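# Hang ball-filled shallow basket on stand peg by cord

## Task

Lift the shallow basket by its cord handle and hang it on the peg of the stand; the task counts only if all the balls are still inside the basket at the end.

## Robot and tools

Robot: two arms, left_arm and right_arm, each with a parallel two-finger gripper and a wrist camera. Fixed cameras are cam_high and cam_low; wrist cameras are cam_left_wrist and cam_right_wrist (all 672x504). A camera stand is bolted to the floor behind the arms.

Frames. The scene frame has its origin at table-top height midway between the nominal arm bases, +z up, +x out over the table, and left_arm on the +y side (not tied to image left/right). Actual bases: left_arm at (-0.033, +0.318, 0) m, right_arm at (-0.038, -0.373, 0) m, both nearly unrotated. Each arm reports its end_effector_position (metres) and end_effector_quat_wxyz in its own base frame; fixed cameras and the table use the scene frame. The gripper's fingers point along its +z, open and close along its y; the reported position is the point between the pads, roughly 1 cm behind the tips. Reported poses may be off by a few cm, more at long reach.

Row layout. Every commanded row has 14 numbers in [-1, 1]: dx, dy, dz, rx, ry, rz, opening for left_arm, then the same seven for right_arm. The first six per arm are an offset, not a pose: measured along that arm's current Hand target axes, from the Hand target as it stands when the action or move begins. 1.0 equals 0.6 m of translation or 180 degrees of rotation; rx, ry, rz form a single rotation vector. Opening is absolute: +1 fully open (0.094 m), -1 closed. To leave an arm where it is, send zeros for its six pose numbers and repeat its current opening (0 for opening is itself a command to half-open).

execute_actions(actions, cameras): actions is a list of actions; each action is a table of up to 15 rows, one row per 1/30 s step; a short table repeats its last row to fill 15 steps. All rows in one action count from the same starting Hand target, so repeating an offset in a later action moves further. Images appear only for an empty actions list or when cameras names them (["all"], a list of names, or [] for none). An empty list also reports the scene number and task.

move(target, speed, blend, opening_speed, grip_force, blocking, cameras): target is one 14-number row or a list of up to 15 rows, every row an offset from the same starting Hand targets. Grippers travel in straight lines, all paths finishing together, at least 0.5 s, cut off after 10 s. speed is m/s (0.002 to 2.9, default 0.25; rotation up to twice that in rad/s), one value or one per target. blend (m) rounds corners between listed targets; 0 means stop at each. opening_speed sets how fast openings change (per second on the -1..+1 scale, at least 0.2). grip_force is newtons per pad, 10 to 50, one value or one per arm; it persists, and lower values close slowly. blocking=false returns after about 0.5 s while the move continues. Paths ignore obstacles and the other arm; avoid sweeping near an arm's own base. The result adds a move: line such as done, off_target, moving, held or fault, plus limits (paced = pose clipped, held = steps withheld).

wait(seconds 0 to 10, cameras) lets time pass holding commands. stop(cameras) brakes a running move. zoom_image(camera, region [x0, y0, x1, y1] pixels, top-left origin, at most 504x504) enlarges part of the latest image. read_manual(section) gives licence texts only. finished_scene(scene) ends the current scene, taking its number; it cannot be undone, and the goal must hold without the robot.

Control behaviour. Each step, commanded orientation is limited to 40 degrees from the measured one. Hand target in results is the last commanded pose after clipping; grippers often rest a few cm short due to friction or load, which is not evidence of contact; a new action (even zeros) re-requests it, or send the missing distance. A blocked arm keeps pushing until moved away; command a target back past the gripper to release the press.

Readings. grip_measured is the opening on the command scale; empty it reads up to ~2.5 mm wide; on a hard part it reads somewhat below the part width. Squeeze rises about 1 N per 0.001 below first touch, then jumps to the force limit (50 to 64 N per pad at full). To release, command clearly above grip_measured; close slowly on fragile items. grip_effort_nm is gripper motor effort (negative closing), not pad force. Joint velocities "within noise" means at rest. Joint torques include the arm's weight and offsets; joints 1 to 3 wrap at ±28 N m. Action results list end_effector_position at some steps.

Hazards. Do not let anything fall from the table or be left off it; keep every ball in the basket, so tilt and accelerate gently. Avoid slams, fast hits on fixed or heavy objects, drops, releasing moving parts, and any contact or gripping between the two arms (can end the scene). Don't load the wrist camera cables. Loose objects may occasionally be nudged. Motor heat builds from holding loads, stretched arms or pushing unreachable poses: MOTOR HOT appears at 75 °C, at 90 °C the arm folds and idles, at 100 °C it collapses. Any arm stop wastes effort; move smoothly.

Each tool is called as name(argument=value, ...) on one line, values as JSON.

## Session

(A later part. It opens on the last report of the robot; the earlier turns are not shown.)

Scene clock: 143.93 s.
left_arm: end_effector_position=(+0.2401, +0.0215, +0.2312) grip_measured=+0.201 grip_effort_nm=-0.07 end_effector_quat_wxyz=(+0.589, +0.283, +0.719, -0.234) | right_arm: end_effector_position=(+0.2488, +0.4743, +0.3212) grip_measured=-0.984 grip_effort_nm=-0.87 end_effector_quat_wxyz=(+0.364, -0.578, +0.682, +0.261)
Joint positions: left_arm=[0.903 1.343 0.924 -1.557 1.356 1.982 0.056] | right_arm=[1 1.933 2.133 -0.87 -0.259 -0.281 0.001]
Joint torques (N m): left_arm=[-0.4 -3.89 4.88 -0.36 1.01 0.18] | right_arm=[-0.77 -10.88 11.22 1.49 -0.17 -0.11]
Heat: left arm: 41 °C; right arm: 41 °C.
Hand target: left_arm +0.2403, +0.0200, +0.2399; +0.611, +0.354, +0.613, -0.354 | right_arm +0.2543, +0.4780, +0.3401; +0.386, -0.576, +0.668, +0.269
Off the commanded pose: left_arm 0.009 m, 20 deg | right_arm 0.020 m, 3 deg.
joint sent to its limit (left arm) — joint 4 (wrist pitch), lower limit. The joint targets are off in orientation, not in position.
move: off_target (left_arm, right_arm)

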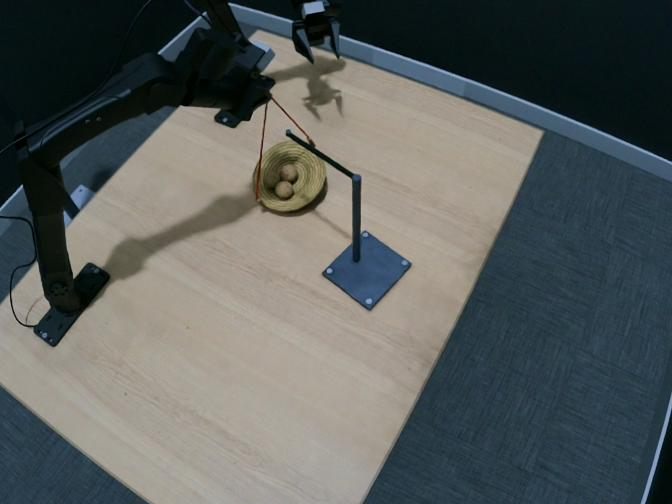

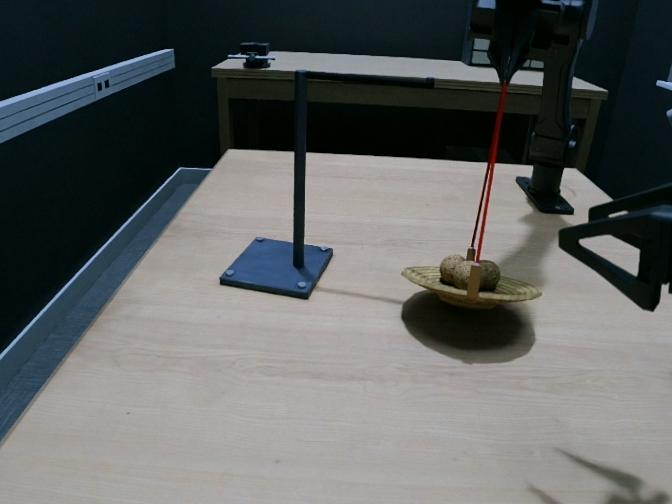

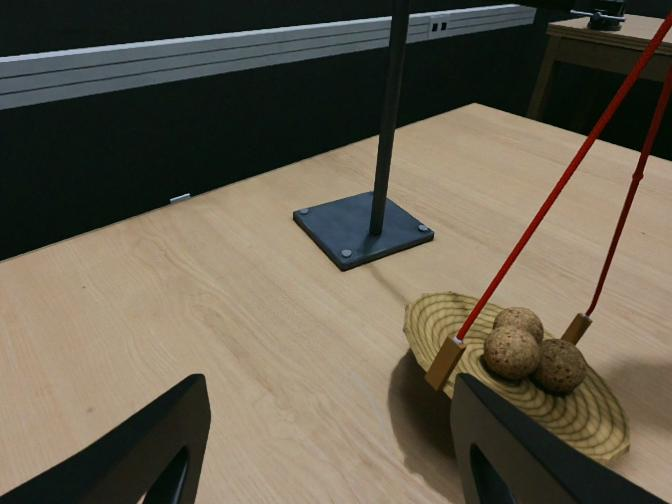

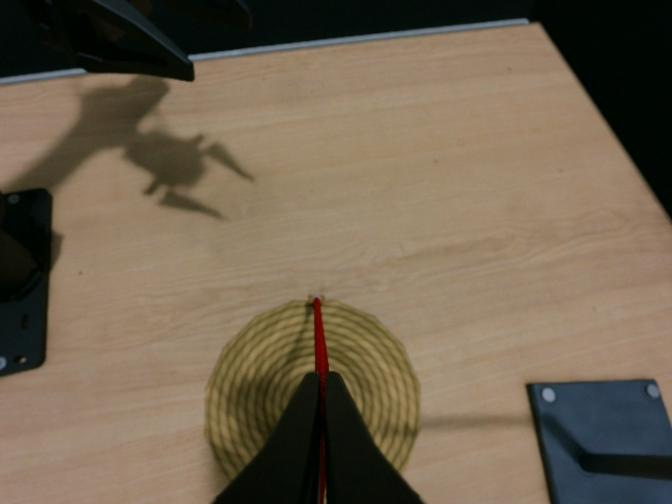

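move(target=[0.0,0,-0.05,0,-0.167,0,0.2,0,0,0,0,0,0,-1], cameras=["all"])

Scene clock: 149.30 s.
left_arm: end_effector_position=(+0.2264, +0.0440, +0.2323) grip_measured=+0.201 grip_effort_nm=-0.07 end_effector_quat_wxyz=(+0.658, +0.122, +0.707, -0.229) | right_arm: end_effector_position=(+0.2488, +0.4743, +0.3212) grip_measured=-0.984 grip_effort_nm=-0.86 end_effector_quat_wxyz=(+0.364, -0.578, +0.682, +0.261)
Joint positions: left_arm=[1.082 1.269 0.739 -1.557 1.537 1.923 0.056] | right_arm=[1 1.933 2.133 -0.87 -0.259 -0.281 0.001]
Joint torques (N m): left_arm=[0.54 -3.23 4.68 -0.43 0.99 0.07] | right_arm=[-0.66 -10.93 11.37 1.51 -0.26 -0.1]
Heat: left arm: 40 °C; right arm: 40 °C.
Hand target: left_arm +0.2254, +0.0459, +0.2399; +0.746, +0.242, +0.458, -0.419 | right_arm +0.2543, +0.4780, +0.3401; +0.386, -0.576, +0.668, +0.269
Off the commanded pose: left_arm 0.008 m, 43 deg; orientation clipped | right_arm 0.020 m, 3 deg.
joint sent to its limit (left arm) — joint 4 (wrist pitch), lower limit; joint 5 (wrist yaw), upper limit. The joint targets are off in orientation, not in position.
move: off_target (left_arm, right_arm); limits=paced

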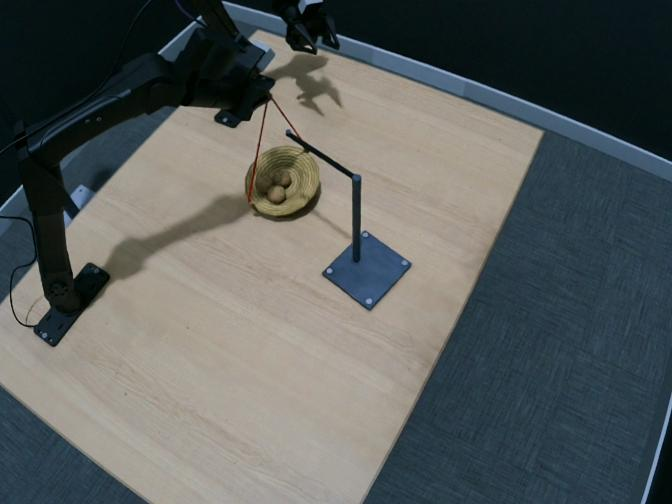

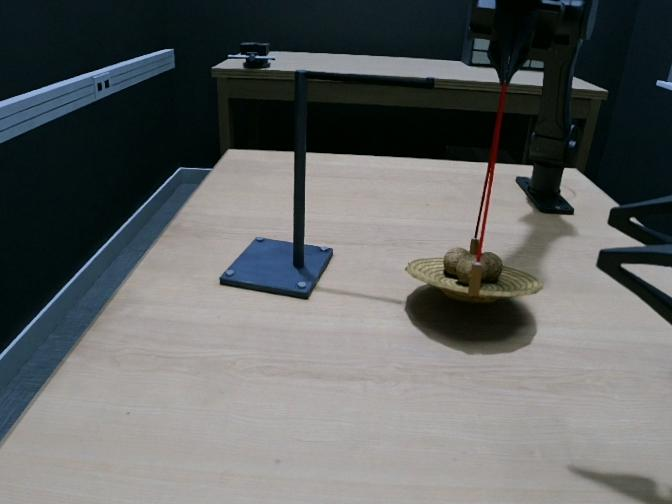

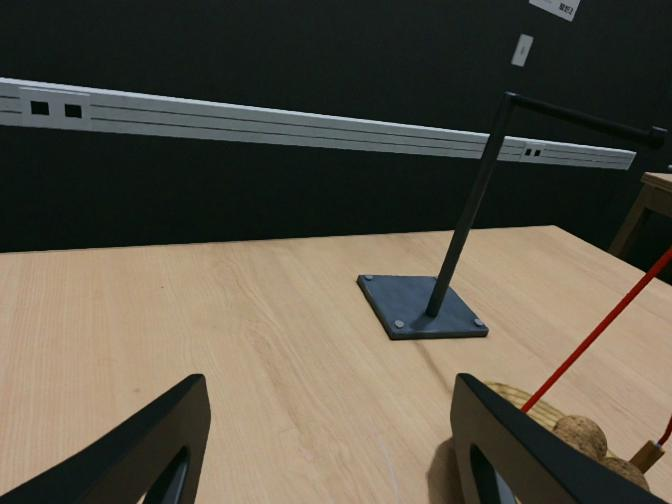

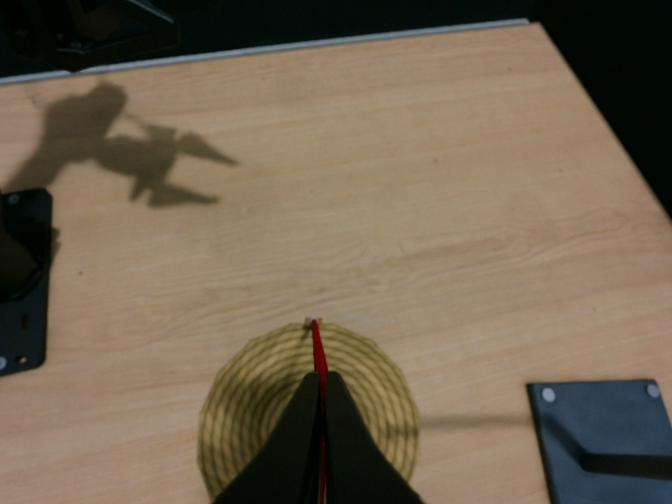

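move(target=[[0,0,0,0,0,0,0.2,-0.048,-0.005,-0.0325,0,0,0,-1],[0,0,0,0,0,0,0.2,-0.0173,-0.0155,-0.0767,0,0,0,-1]], speed=0.03, blend=[0.01,0], cameras=["all"])

zoom_image(camera="cam_high", region=[210, 50, 390, 230])

Scene clock: 167.00 s.
left_arm: end_effector_position=(+0.2264, +0.0440, +0.2323) grip_measured=+0.201 grip_effort_nm=-0.07 end_effector_quat_wxyz=(+0.658, +0.121, +0.707, -0.229) | right_arm: end_effector_position=(+0.2557, +0.4489, +0.3438) grip_measured=-0.984 grip_effort_nm=-0.86 end_effector_quat_wxyz=(+0.347, -0.580, +0.692, +0.255)
Joint positions: left_arm=[1.082 1.269 0.739 -1.557 1.537 1.921 0.056] | right_arm=[0.95 1.966 2.319 -1.07 -0.293 -0.311 0.001]
Joint torques (N m): left_arm=[0.54 -3.25 4.71 -0.43 0.99 0.07] | right_arm=[-0.59 -15.69 6.06 1.81 -0.24 -0.13]
Heat: left arm: 40 °C; right arm: 39 °C.
Hand target: left_arm +0.2254, +0.0459, +0.2399; +0.746, +0.242, +0.458, -0.419 | right_arm +0.2543, +0.4451, +0.3749; +0.386, -0.576, +0.668, +0.269
Off the commanded pose: left_arm 0.008 m, 40 deg; orientation clipped | right_arm 0.031 m, 5 deg.
joint sent to its limit (left arm) — joint 4 (wrist pitch), lower limit; joint 5 (wrist yaw), upper limit. The joint targets are off in orientation, not in position.
move: off_target (left_arm, right_arm); limits=paced

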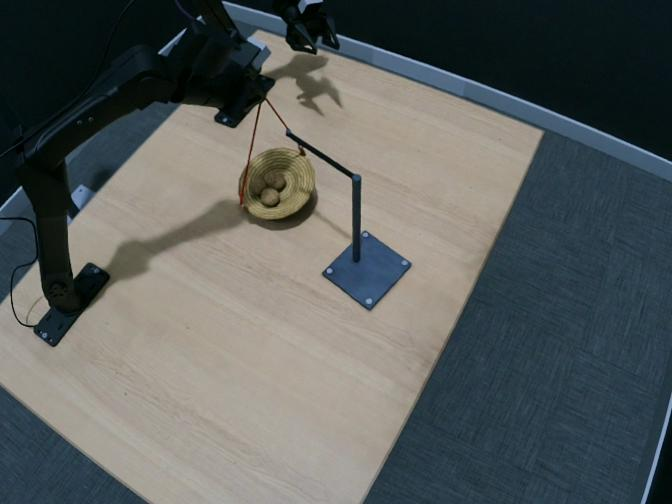

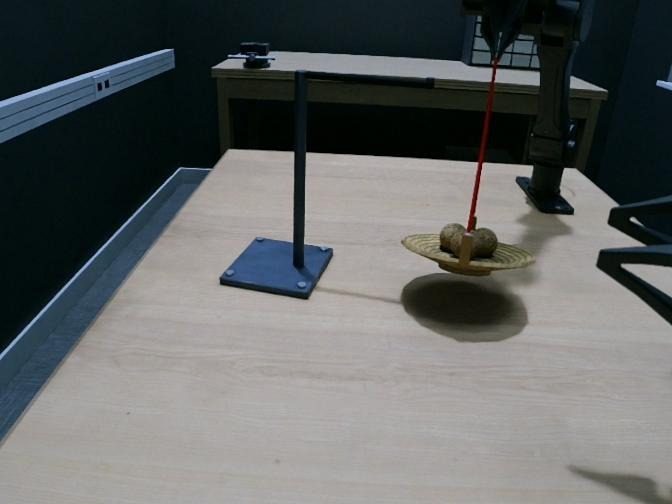

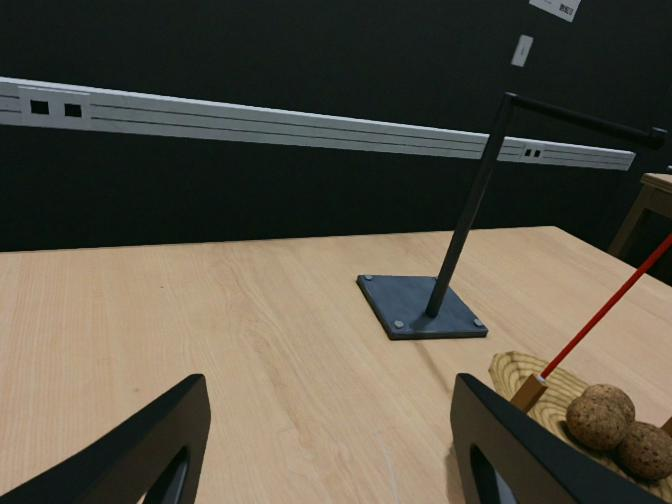

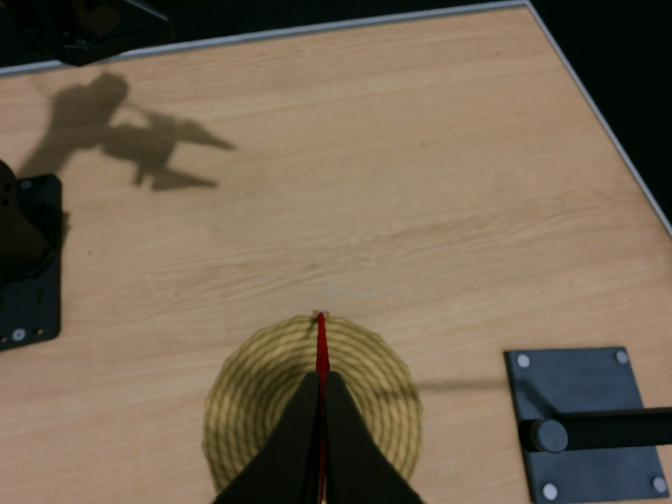

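Scaled by 2.800.

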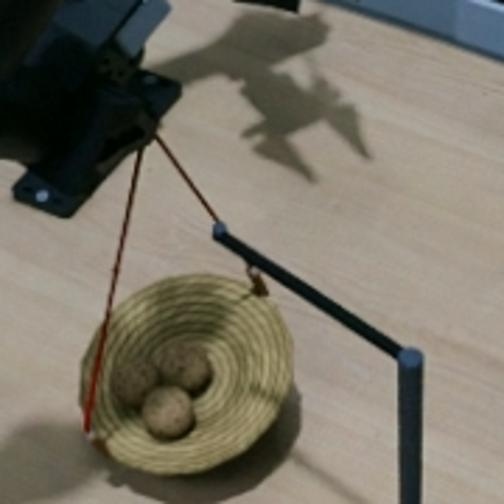

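move(target=[[0,0,0,0,0,0,0.2,0.0187,-0.0064,-0.0268,0,0,0,-1],[0,0,0,0,0,0,0.2,0.0188,-0.155,-0.004,0,0,0,-1]], speed=0.03, blend=[0.005,0], cameras=["all"])

zoom_image(camera="cam_high", region=[210, 50, 390, 230])

zoom_image(camera="cam_low", region=[380, 30, 560, 290])

Scene clock: 179.97 s.
left_arm: end_effector_position=(+0.2264, +0.0440, +0.2323) grip_measured=+0.201 grip_effort_nm=-0.07 end_effector_quat_wxyz=(+0.658, +0.121, +0.707, -0.229) | right_arm: end_effector_position=(+0.3424, +0.4178, +0.3622) grip_measured=-0.984 grip_effort_nm=-0.86 end_effector_quat_wxyz=(+0.379, -0.568, +0.681, +0.265)
Joint positions: left_arm=[1.082 1.269 0.739 -1.557 1.537 1.921 0.056] | right_arm=[0.734 2.244 2.829 -1.278 -0.459 -0.438 0.001]
Joint torques (N m): left_arm=[0.54 -3.25 4.7 -0.43 0.99 0.07] | right_arm=[-0.62 -11.63 9.35 1.35 -0.38 -0.14]
Heat: left arm: 40 °C; right arm: 42 °C.
Hand target: left_arm +0.2254, +0.0459, +0.2399; +0.746, +0.242, +0.458, -0.419 | right_arm +0.3444, +0.4189, +0.3748; +0.386, -0.576, +0.669, +0.269
Off the commanded pose: left_arm 0.008 m, 40 deg | right_arm 0.013 m, 2 deg.
elbow stopped short (right arm): the move would have taken joint 3 (elbow) straighter than the controller allows.
joint sent to its limit (left arm) — joint 4 (wrist pitch), lower limit; joint 5 (wrist yaw), upper limit. The joint targets are off in orientation, not in position.
move: off_target (left_arm, right_arm)

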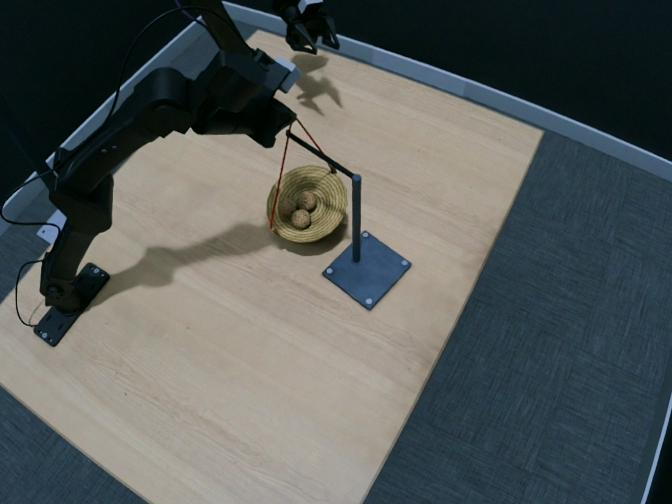

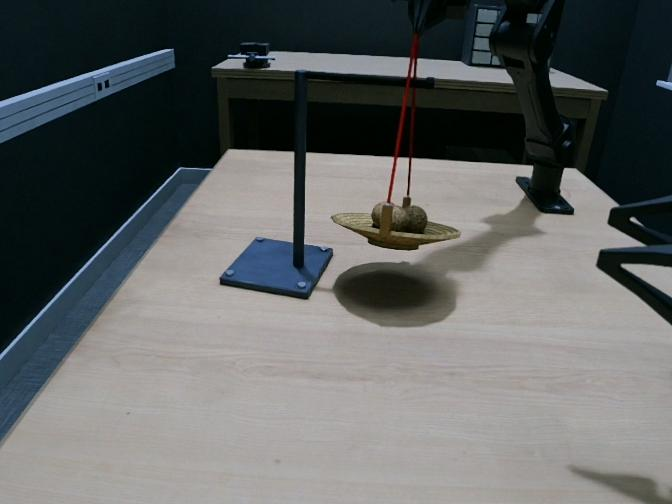

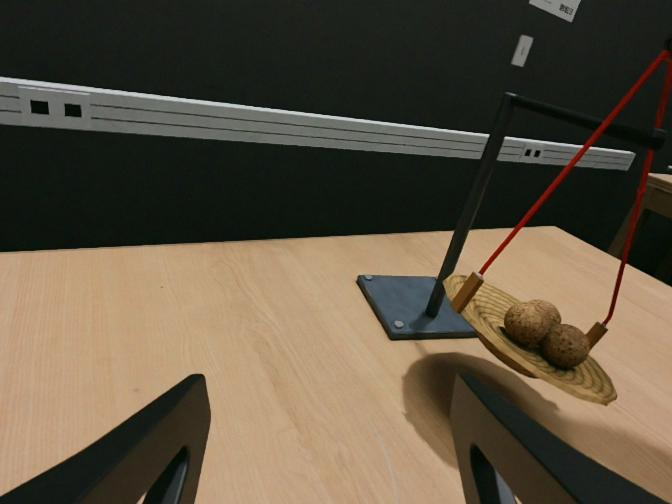

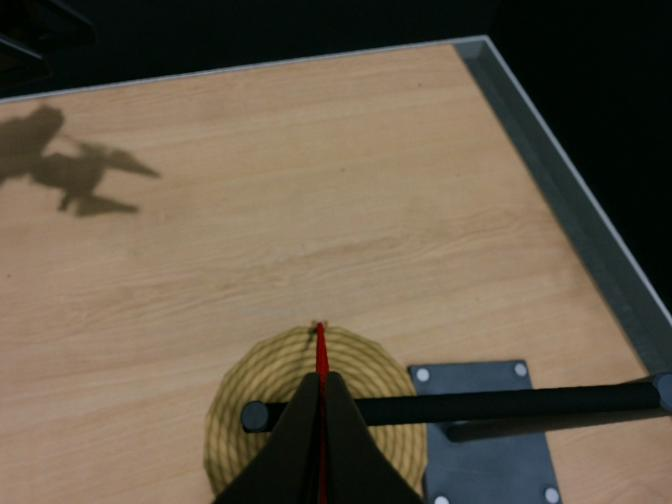

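Scaled by 2.800.

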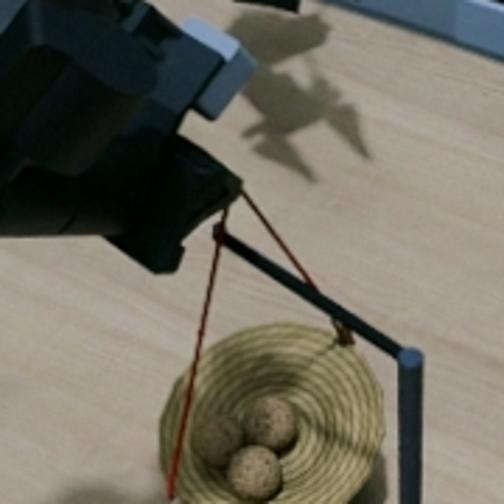

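Scaled by 1.938.

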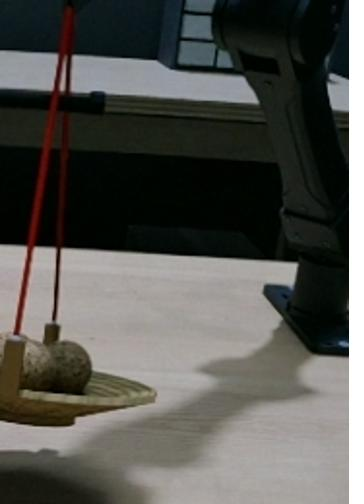

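move(target=[[0,0,0,0,0,0,0.2,0.0138,-0.0267,0.0138,0,0,0,-1],[0,0,0,0,0,0,0.2,0.0605,-0.0218,0.0453,0,0,0,-1]], speed=0.03, cameras=["all"])

zoom_image(camera="cam_low", region=[330, 30, 510, 290])

zoom_image(camera="cam_left_wrist", region=[560, 50, 672, 200])

Scene clock: 187.23 s.
left_arm: end_effector_position=(+0.2264, +0.0440, +0.2323) grip_measured=+0.201 grip_effort_nm=-0.07 end_effector_quat_wxyz=(+0.658, +0.121, +0.707, -0.229) | right_arm: end_effector_position=(+0.3619, +0.4176, +0.3136) grip_measured=-0.984 grip_effort_nm=-0.86 end_effector_quat_wxyz=(+0.361, -0.576, +0.683, +0.265)
Joint positions: left_arm=[1.082 1.269 0.739 -1.557 1.537 1.921 0.056] | right_arm=[0.699 2.13 2.417 -1.035 -0.496 -0.483 0.001]
Joint torques (N m): left_arm=[0.54 -3.25 4.7 -0.43 0.99 0.06] | right_arm=[-0.02 -15.27 5.35 1.68 -0.27 0]
Heat: left arm: 40 °C; right arm: 41 °C.
Hand target: left_arm +0.2254, +0.0459, +0.2399; +0.746, +0.242, +0.458, -0.419 | right_arm +0.3614, +0.4177, +0.3310; +0.386, -0.576, +0.668, +0.269
Off the commanded pose: left_arm 0.008 m, 40 deg | right_arm 0.017 m, 3 deg.
elbow stopped short (right arm): the move would have taken joint 3 (elbow) straighter than the controller allows.
joint sent to its limit (left arm) — joint 4 (wrist pitch), lower limit; joint 5 (wrist yaw), upper limit. The joint targets are off in orientation, not in position.
move: off_target (left_arm, right_arm)

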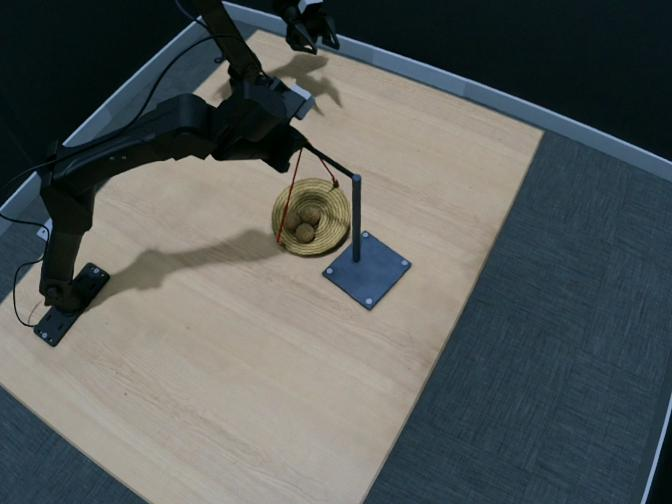

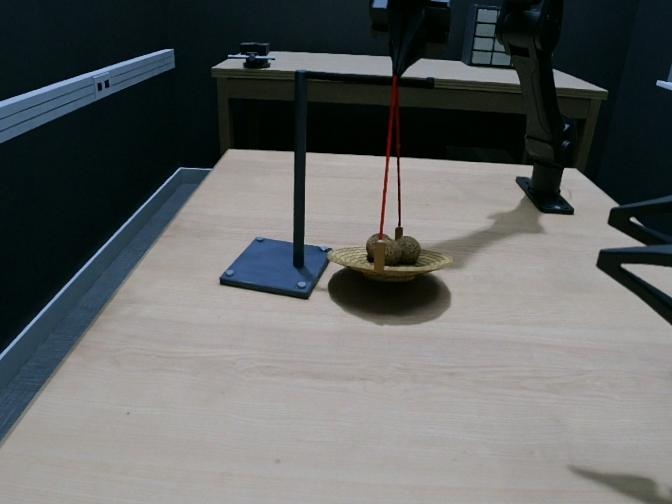

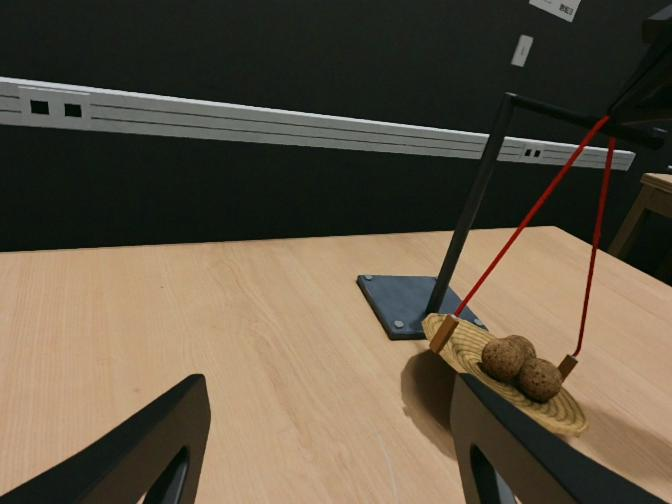

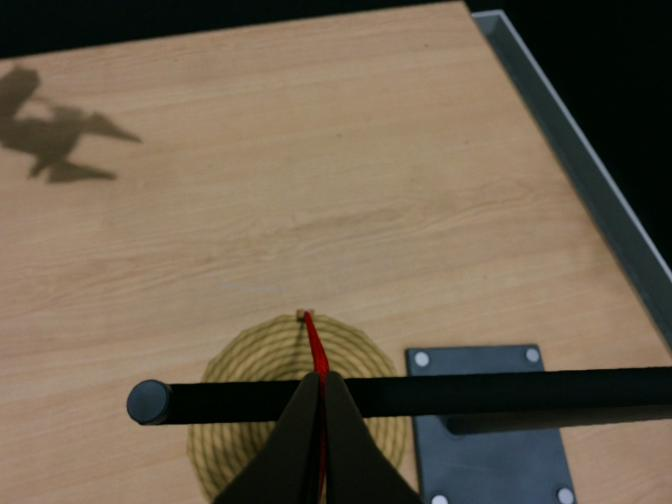

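Scaled by 1.938.

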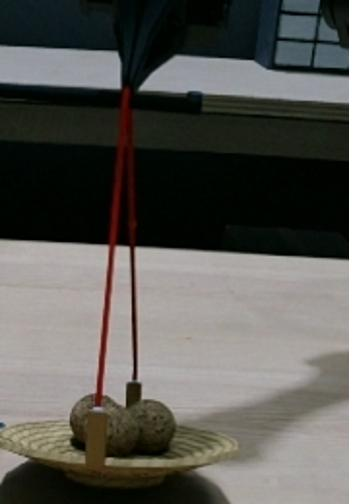

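Scaled by 3.360.

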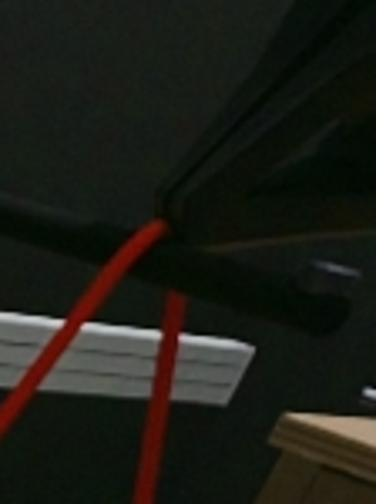

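move(target=[[0,0,0,0,0,0,0.2,0.008,0,0.0056,0,0,0,-1]], speed=0.02, cameras=["cam_left_wrist"])

zoom_image(camera="cam_left_wrist", region=[560, 50, 672, 200])

Scene clock: 191.07 s.
left_arm: end_effector_position=(+0.2264, +0.0440, +0.2323) grip_measured=+0.201 grip_effort_nm=-0.07 end_effector_quat_wxyz=(+0.658, +0.121, +0.707, -0.229) | right_arm: end_effector_position=(+0.3618, +0.4176, +0.3132) grip_measured=-0.984 grip_effort_nm=-0.86 end_effector_quat_wxyz=(+0.367, -0.576, +0.680, +0.266)
Joint positions: left_arm=[1.082 1.269 0.739 -1.557 1.537 1.921 0.056] | right_arm=[0.699 2.104 2.363 -0.993 -0.496 -0.483 0.001]
Joint torques (N m): left_arm=[0.54 -3.25 4.68 -0.43 0.98 0.07] | right_arm=[-0.24 -14.63 5.3 1.64 -0.29 -0.01]
Heat: left arm: 39 °C; right arm: 41 °C.
Hand target: left_arm +0.2254, +0.0459, +0.2399; +0.746, +0.242, +0.458, -0.419 | right_arm +0.3619, +0.4178, +0.3251; +0.386, -0.576, +0.668, +0.269
Off the commanded pose: left_arm 0.008 m, 40 deg | right_arm 0.012 m, 3 deg.
joint sent to its limit (left arm) — joint 4 (wrist pitch), lower limit; joint 5 (wrist yaw), upper limit. The joint targets are off in orientation, not in position.
move: off_target (left_arm, right_arm)
Images, in order (width x height): cam_left_wrist 672x504.

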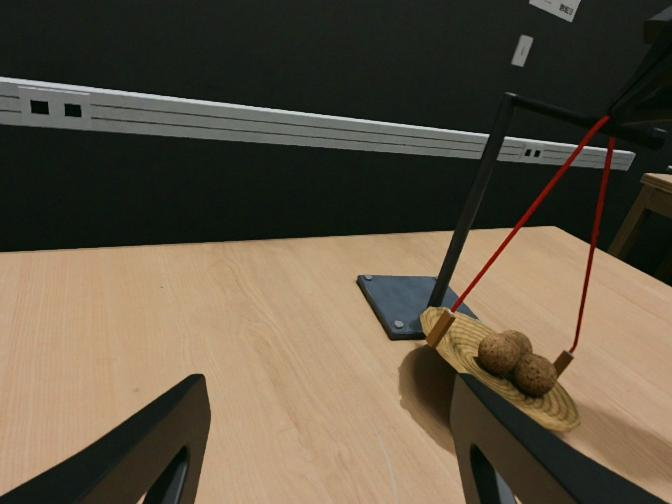

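Scaled by 3.360.

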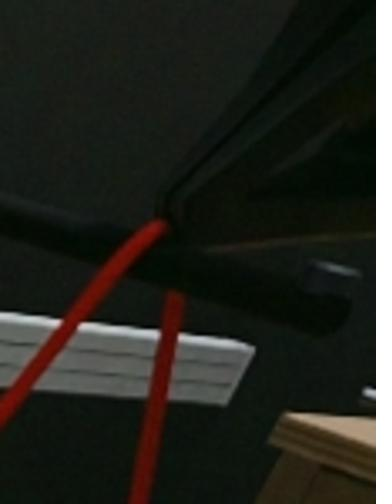

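move(target=[0,0,0,0,0,0,0.2,0,0,0,0,0,0,-0.5], opening_speed=0.3, cameras=["cam_high","cam_low","cam_left_wrist","cam_right_wrist"])

zoom_image(camera="cam_left_wrist", region=[560, 50, 672, 200])

Scene clock: 194.83 s.
left_arm: end_effector_position=(+0.2264, +0.0440, +0.2323) grip_measured=+0.201 grip_effort_nm=-0.07 end_effector_quat_wxyz=(+0.658, +0.121, +0.707, -0.229) | right_arm: end_effector_position=(+0.3697, +0.4161, +0.3147) grip_measured=-0.503 grip_effort_nm=0.14 end_effector_quat_wxyz=(+0.379, -0.572, +0.681, +0.257)
Joint positions: left_arm=[1.082 1.269 0.739 -1.557 1.537 1.921 0.056] | right_arm=[0.692 2.104 2.358 -0.968 -0.48 -0.483 0.023]
Joint torques (N m): left_arm=[0.54 -3.23 4.7 -0.43 0.98 0.07] | right_arm=[0.34 -14.53 5.94 1.43 -0.42 -0.05]
Heat: left arm: 39 °C; right arm: 42 °C.
Hand target: left_arm +0.2254, +0.0459, +0.2399; +0.746, +0.242, +0.458, -0.419 | right_arm +0.3619, +0.4178, +0.3252; +0.386, -0.576, +0.668, +0.269
Off the commanded pose: left_arm 0.008 m, 40 deg | right_arm 0.013 m, 2 deg.
joint sent to its limit (left arm) — joint 4 (wrist pitch), lower limit; joint 5 (wrist yaw), upper limit. The joint targets are off in orientation, not in position.
move: off_target (left_arm, right_arm)

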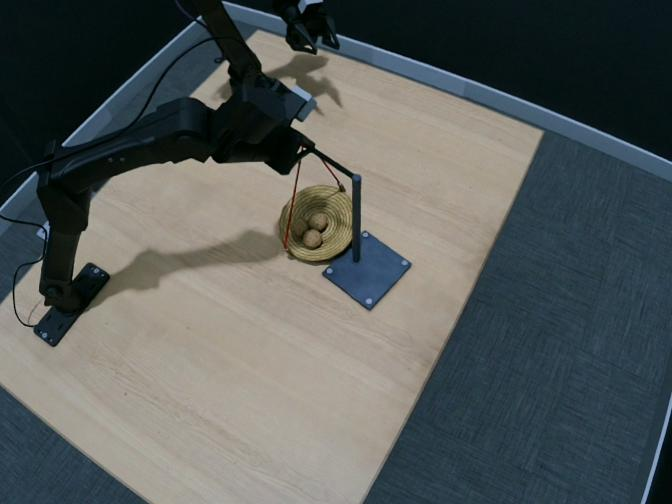

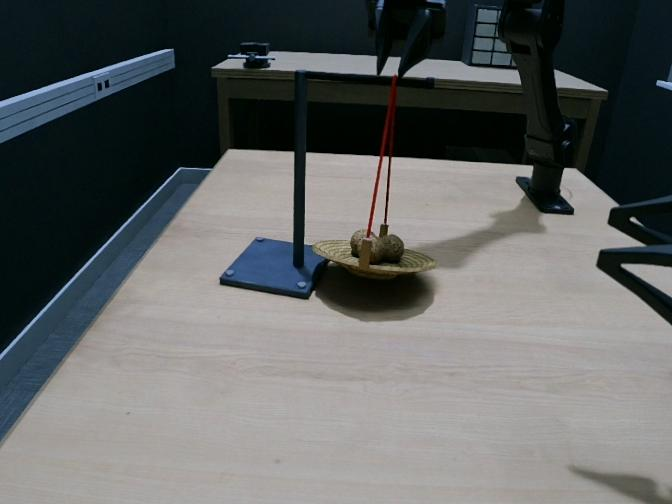

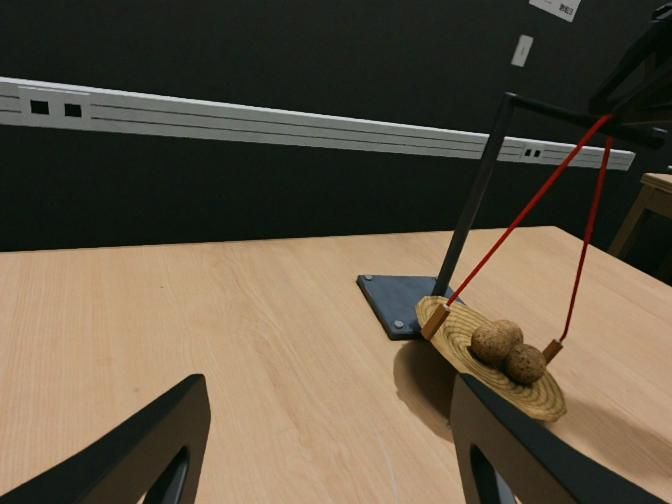

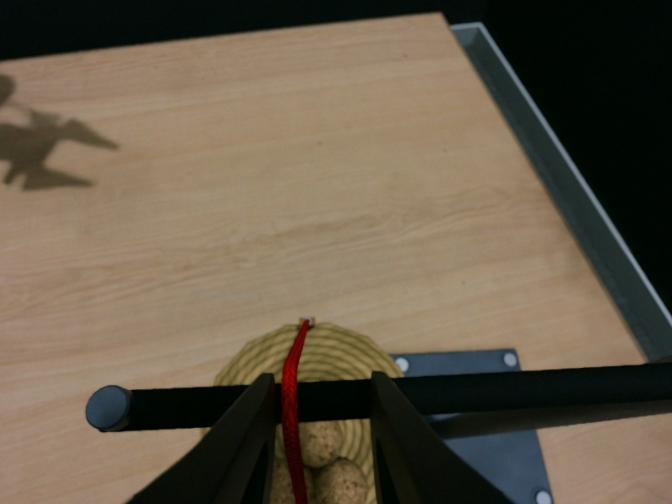

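Scaled by 3.360.

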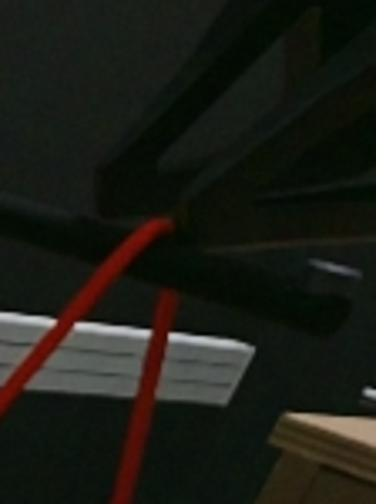

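move(target=[[0,0,0,0,0,0,0.2,0,-0.005,0,0,0,0,-0.2],[0,0,0,0,0,0,0.2,-0.1,-0.01,-0.1,0,0,0,-0.2]], speed=0.04, cameras=["cam_high","cam_low","cam_left_wrist","cam_right_wrist"])

zoom_image(camera="cam_low", region=[270, 50, 470, 330])

Scene clock: 200.90 s.
left_arm: end_effector_position=(+0.2264, +0.0440, +0.2323) grip_measured=+0.201 grip_effort_nm=-0.07 end_effector_quat_wxyz=(+0.658, +0.121, +0.707, -0.229) | right_arm: end_effector_position=(+0.3599, +0.4082, +0.3780) grip_measured=-0.203 grip_effort_nm=0.13 end_effector_quat_wxyz=(+0.407, -0.556, +0.671, +0.274)
Joint positions: left_arm=[1.082 1.269 0.739 -1.557 1.537 1.921 0.056] | right_arm=[0.686 2.241 2.839 -1.229 -0.502 -0.438 0.037]
Joint torques (N m): left_arm=[0.53 -3.26 4.68 -0.43 0.99 0.07] | right_arm=[-0.83 -15.15 8.43 1.57 -0.35 0.1]
Heat: left arm: 39 °C; right arm: 42 °C.
Hand target: left_arm +0.2254, +0.0459, +0.2399; +0.746, +0.242, +0.458, -0.419 | right_arm +0.3577, +0.4020, +0.4086; +0.386, -0.576, +0.668, +0.269
Off the commanded pose: left_arm 0.008 m, 40 deg | right_arm 0.031 m, 3 deg.
elbow stopped short (right arm): the move would have taken joint 3 (elbow) straighter than the controller allows.
joint sent to its limit (left arm) — joint 4 (wrist pitch), lower limit; joint 5 (wrist yaw), upper limit. The joint targets are off in orientation, not in position.
move: off_target (left_arm, right_arm)

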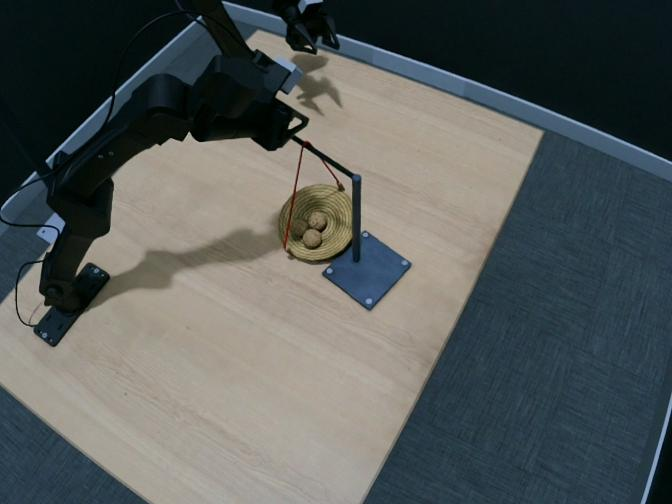

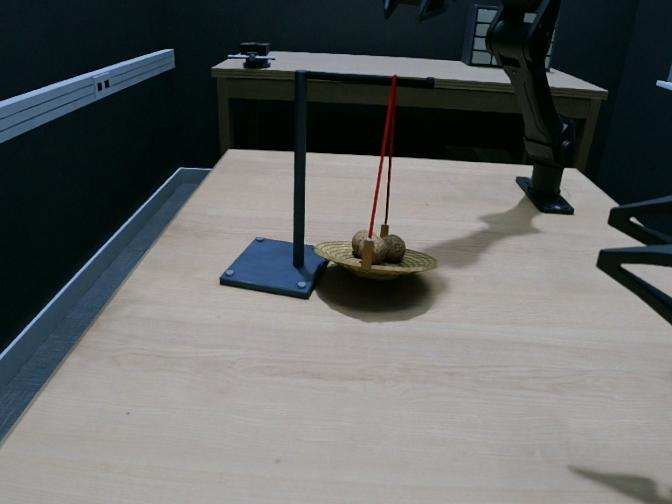

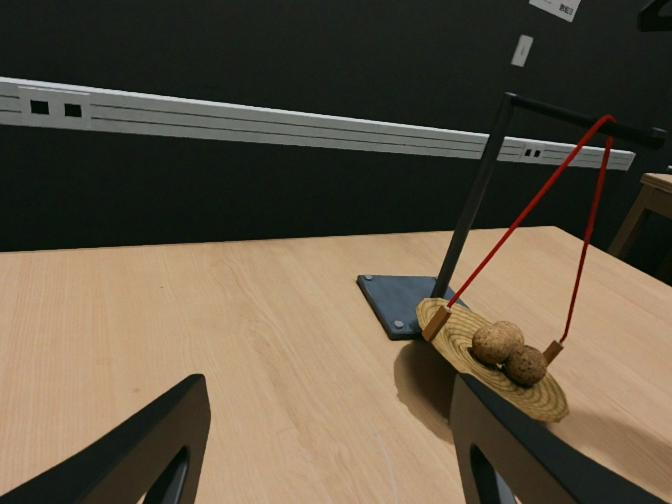

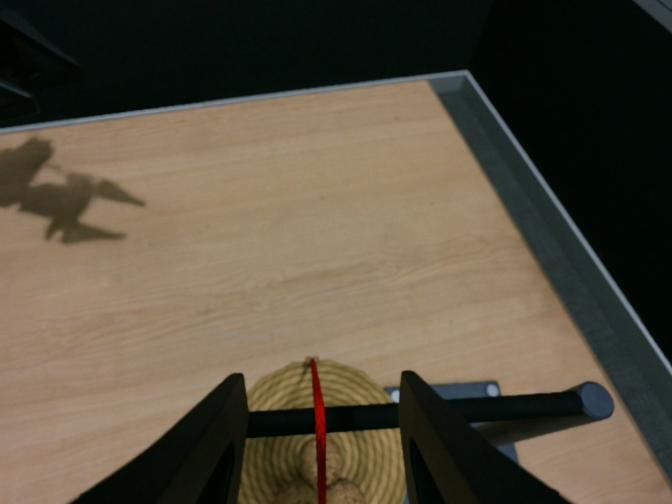

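Scaled by 1.800.

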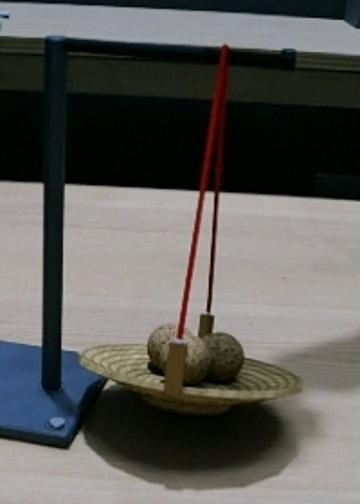

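Hung, balls in the basket, gripper clear.

finished_scene(scene=2)

The scene is finished: the task was done.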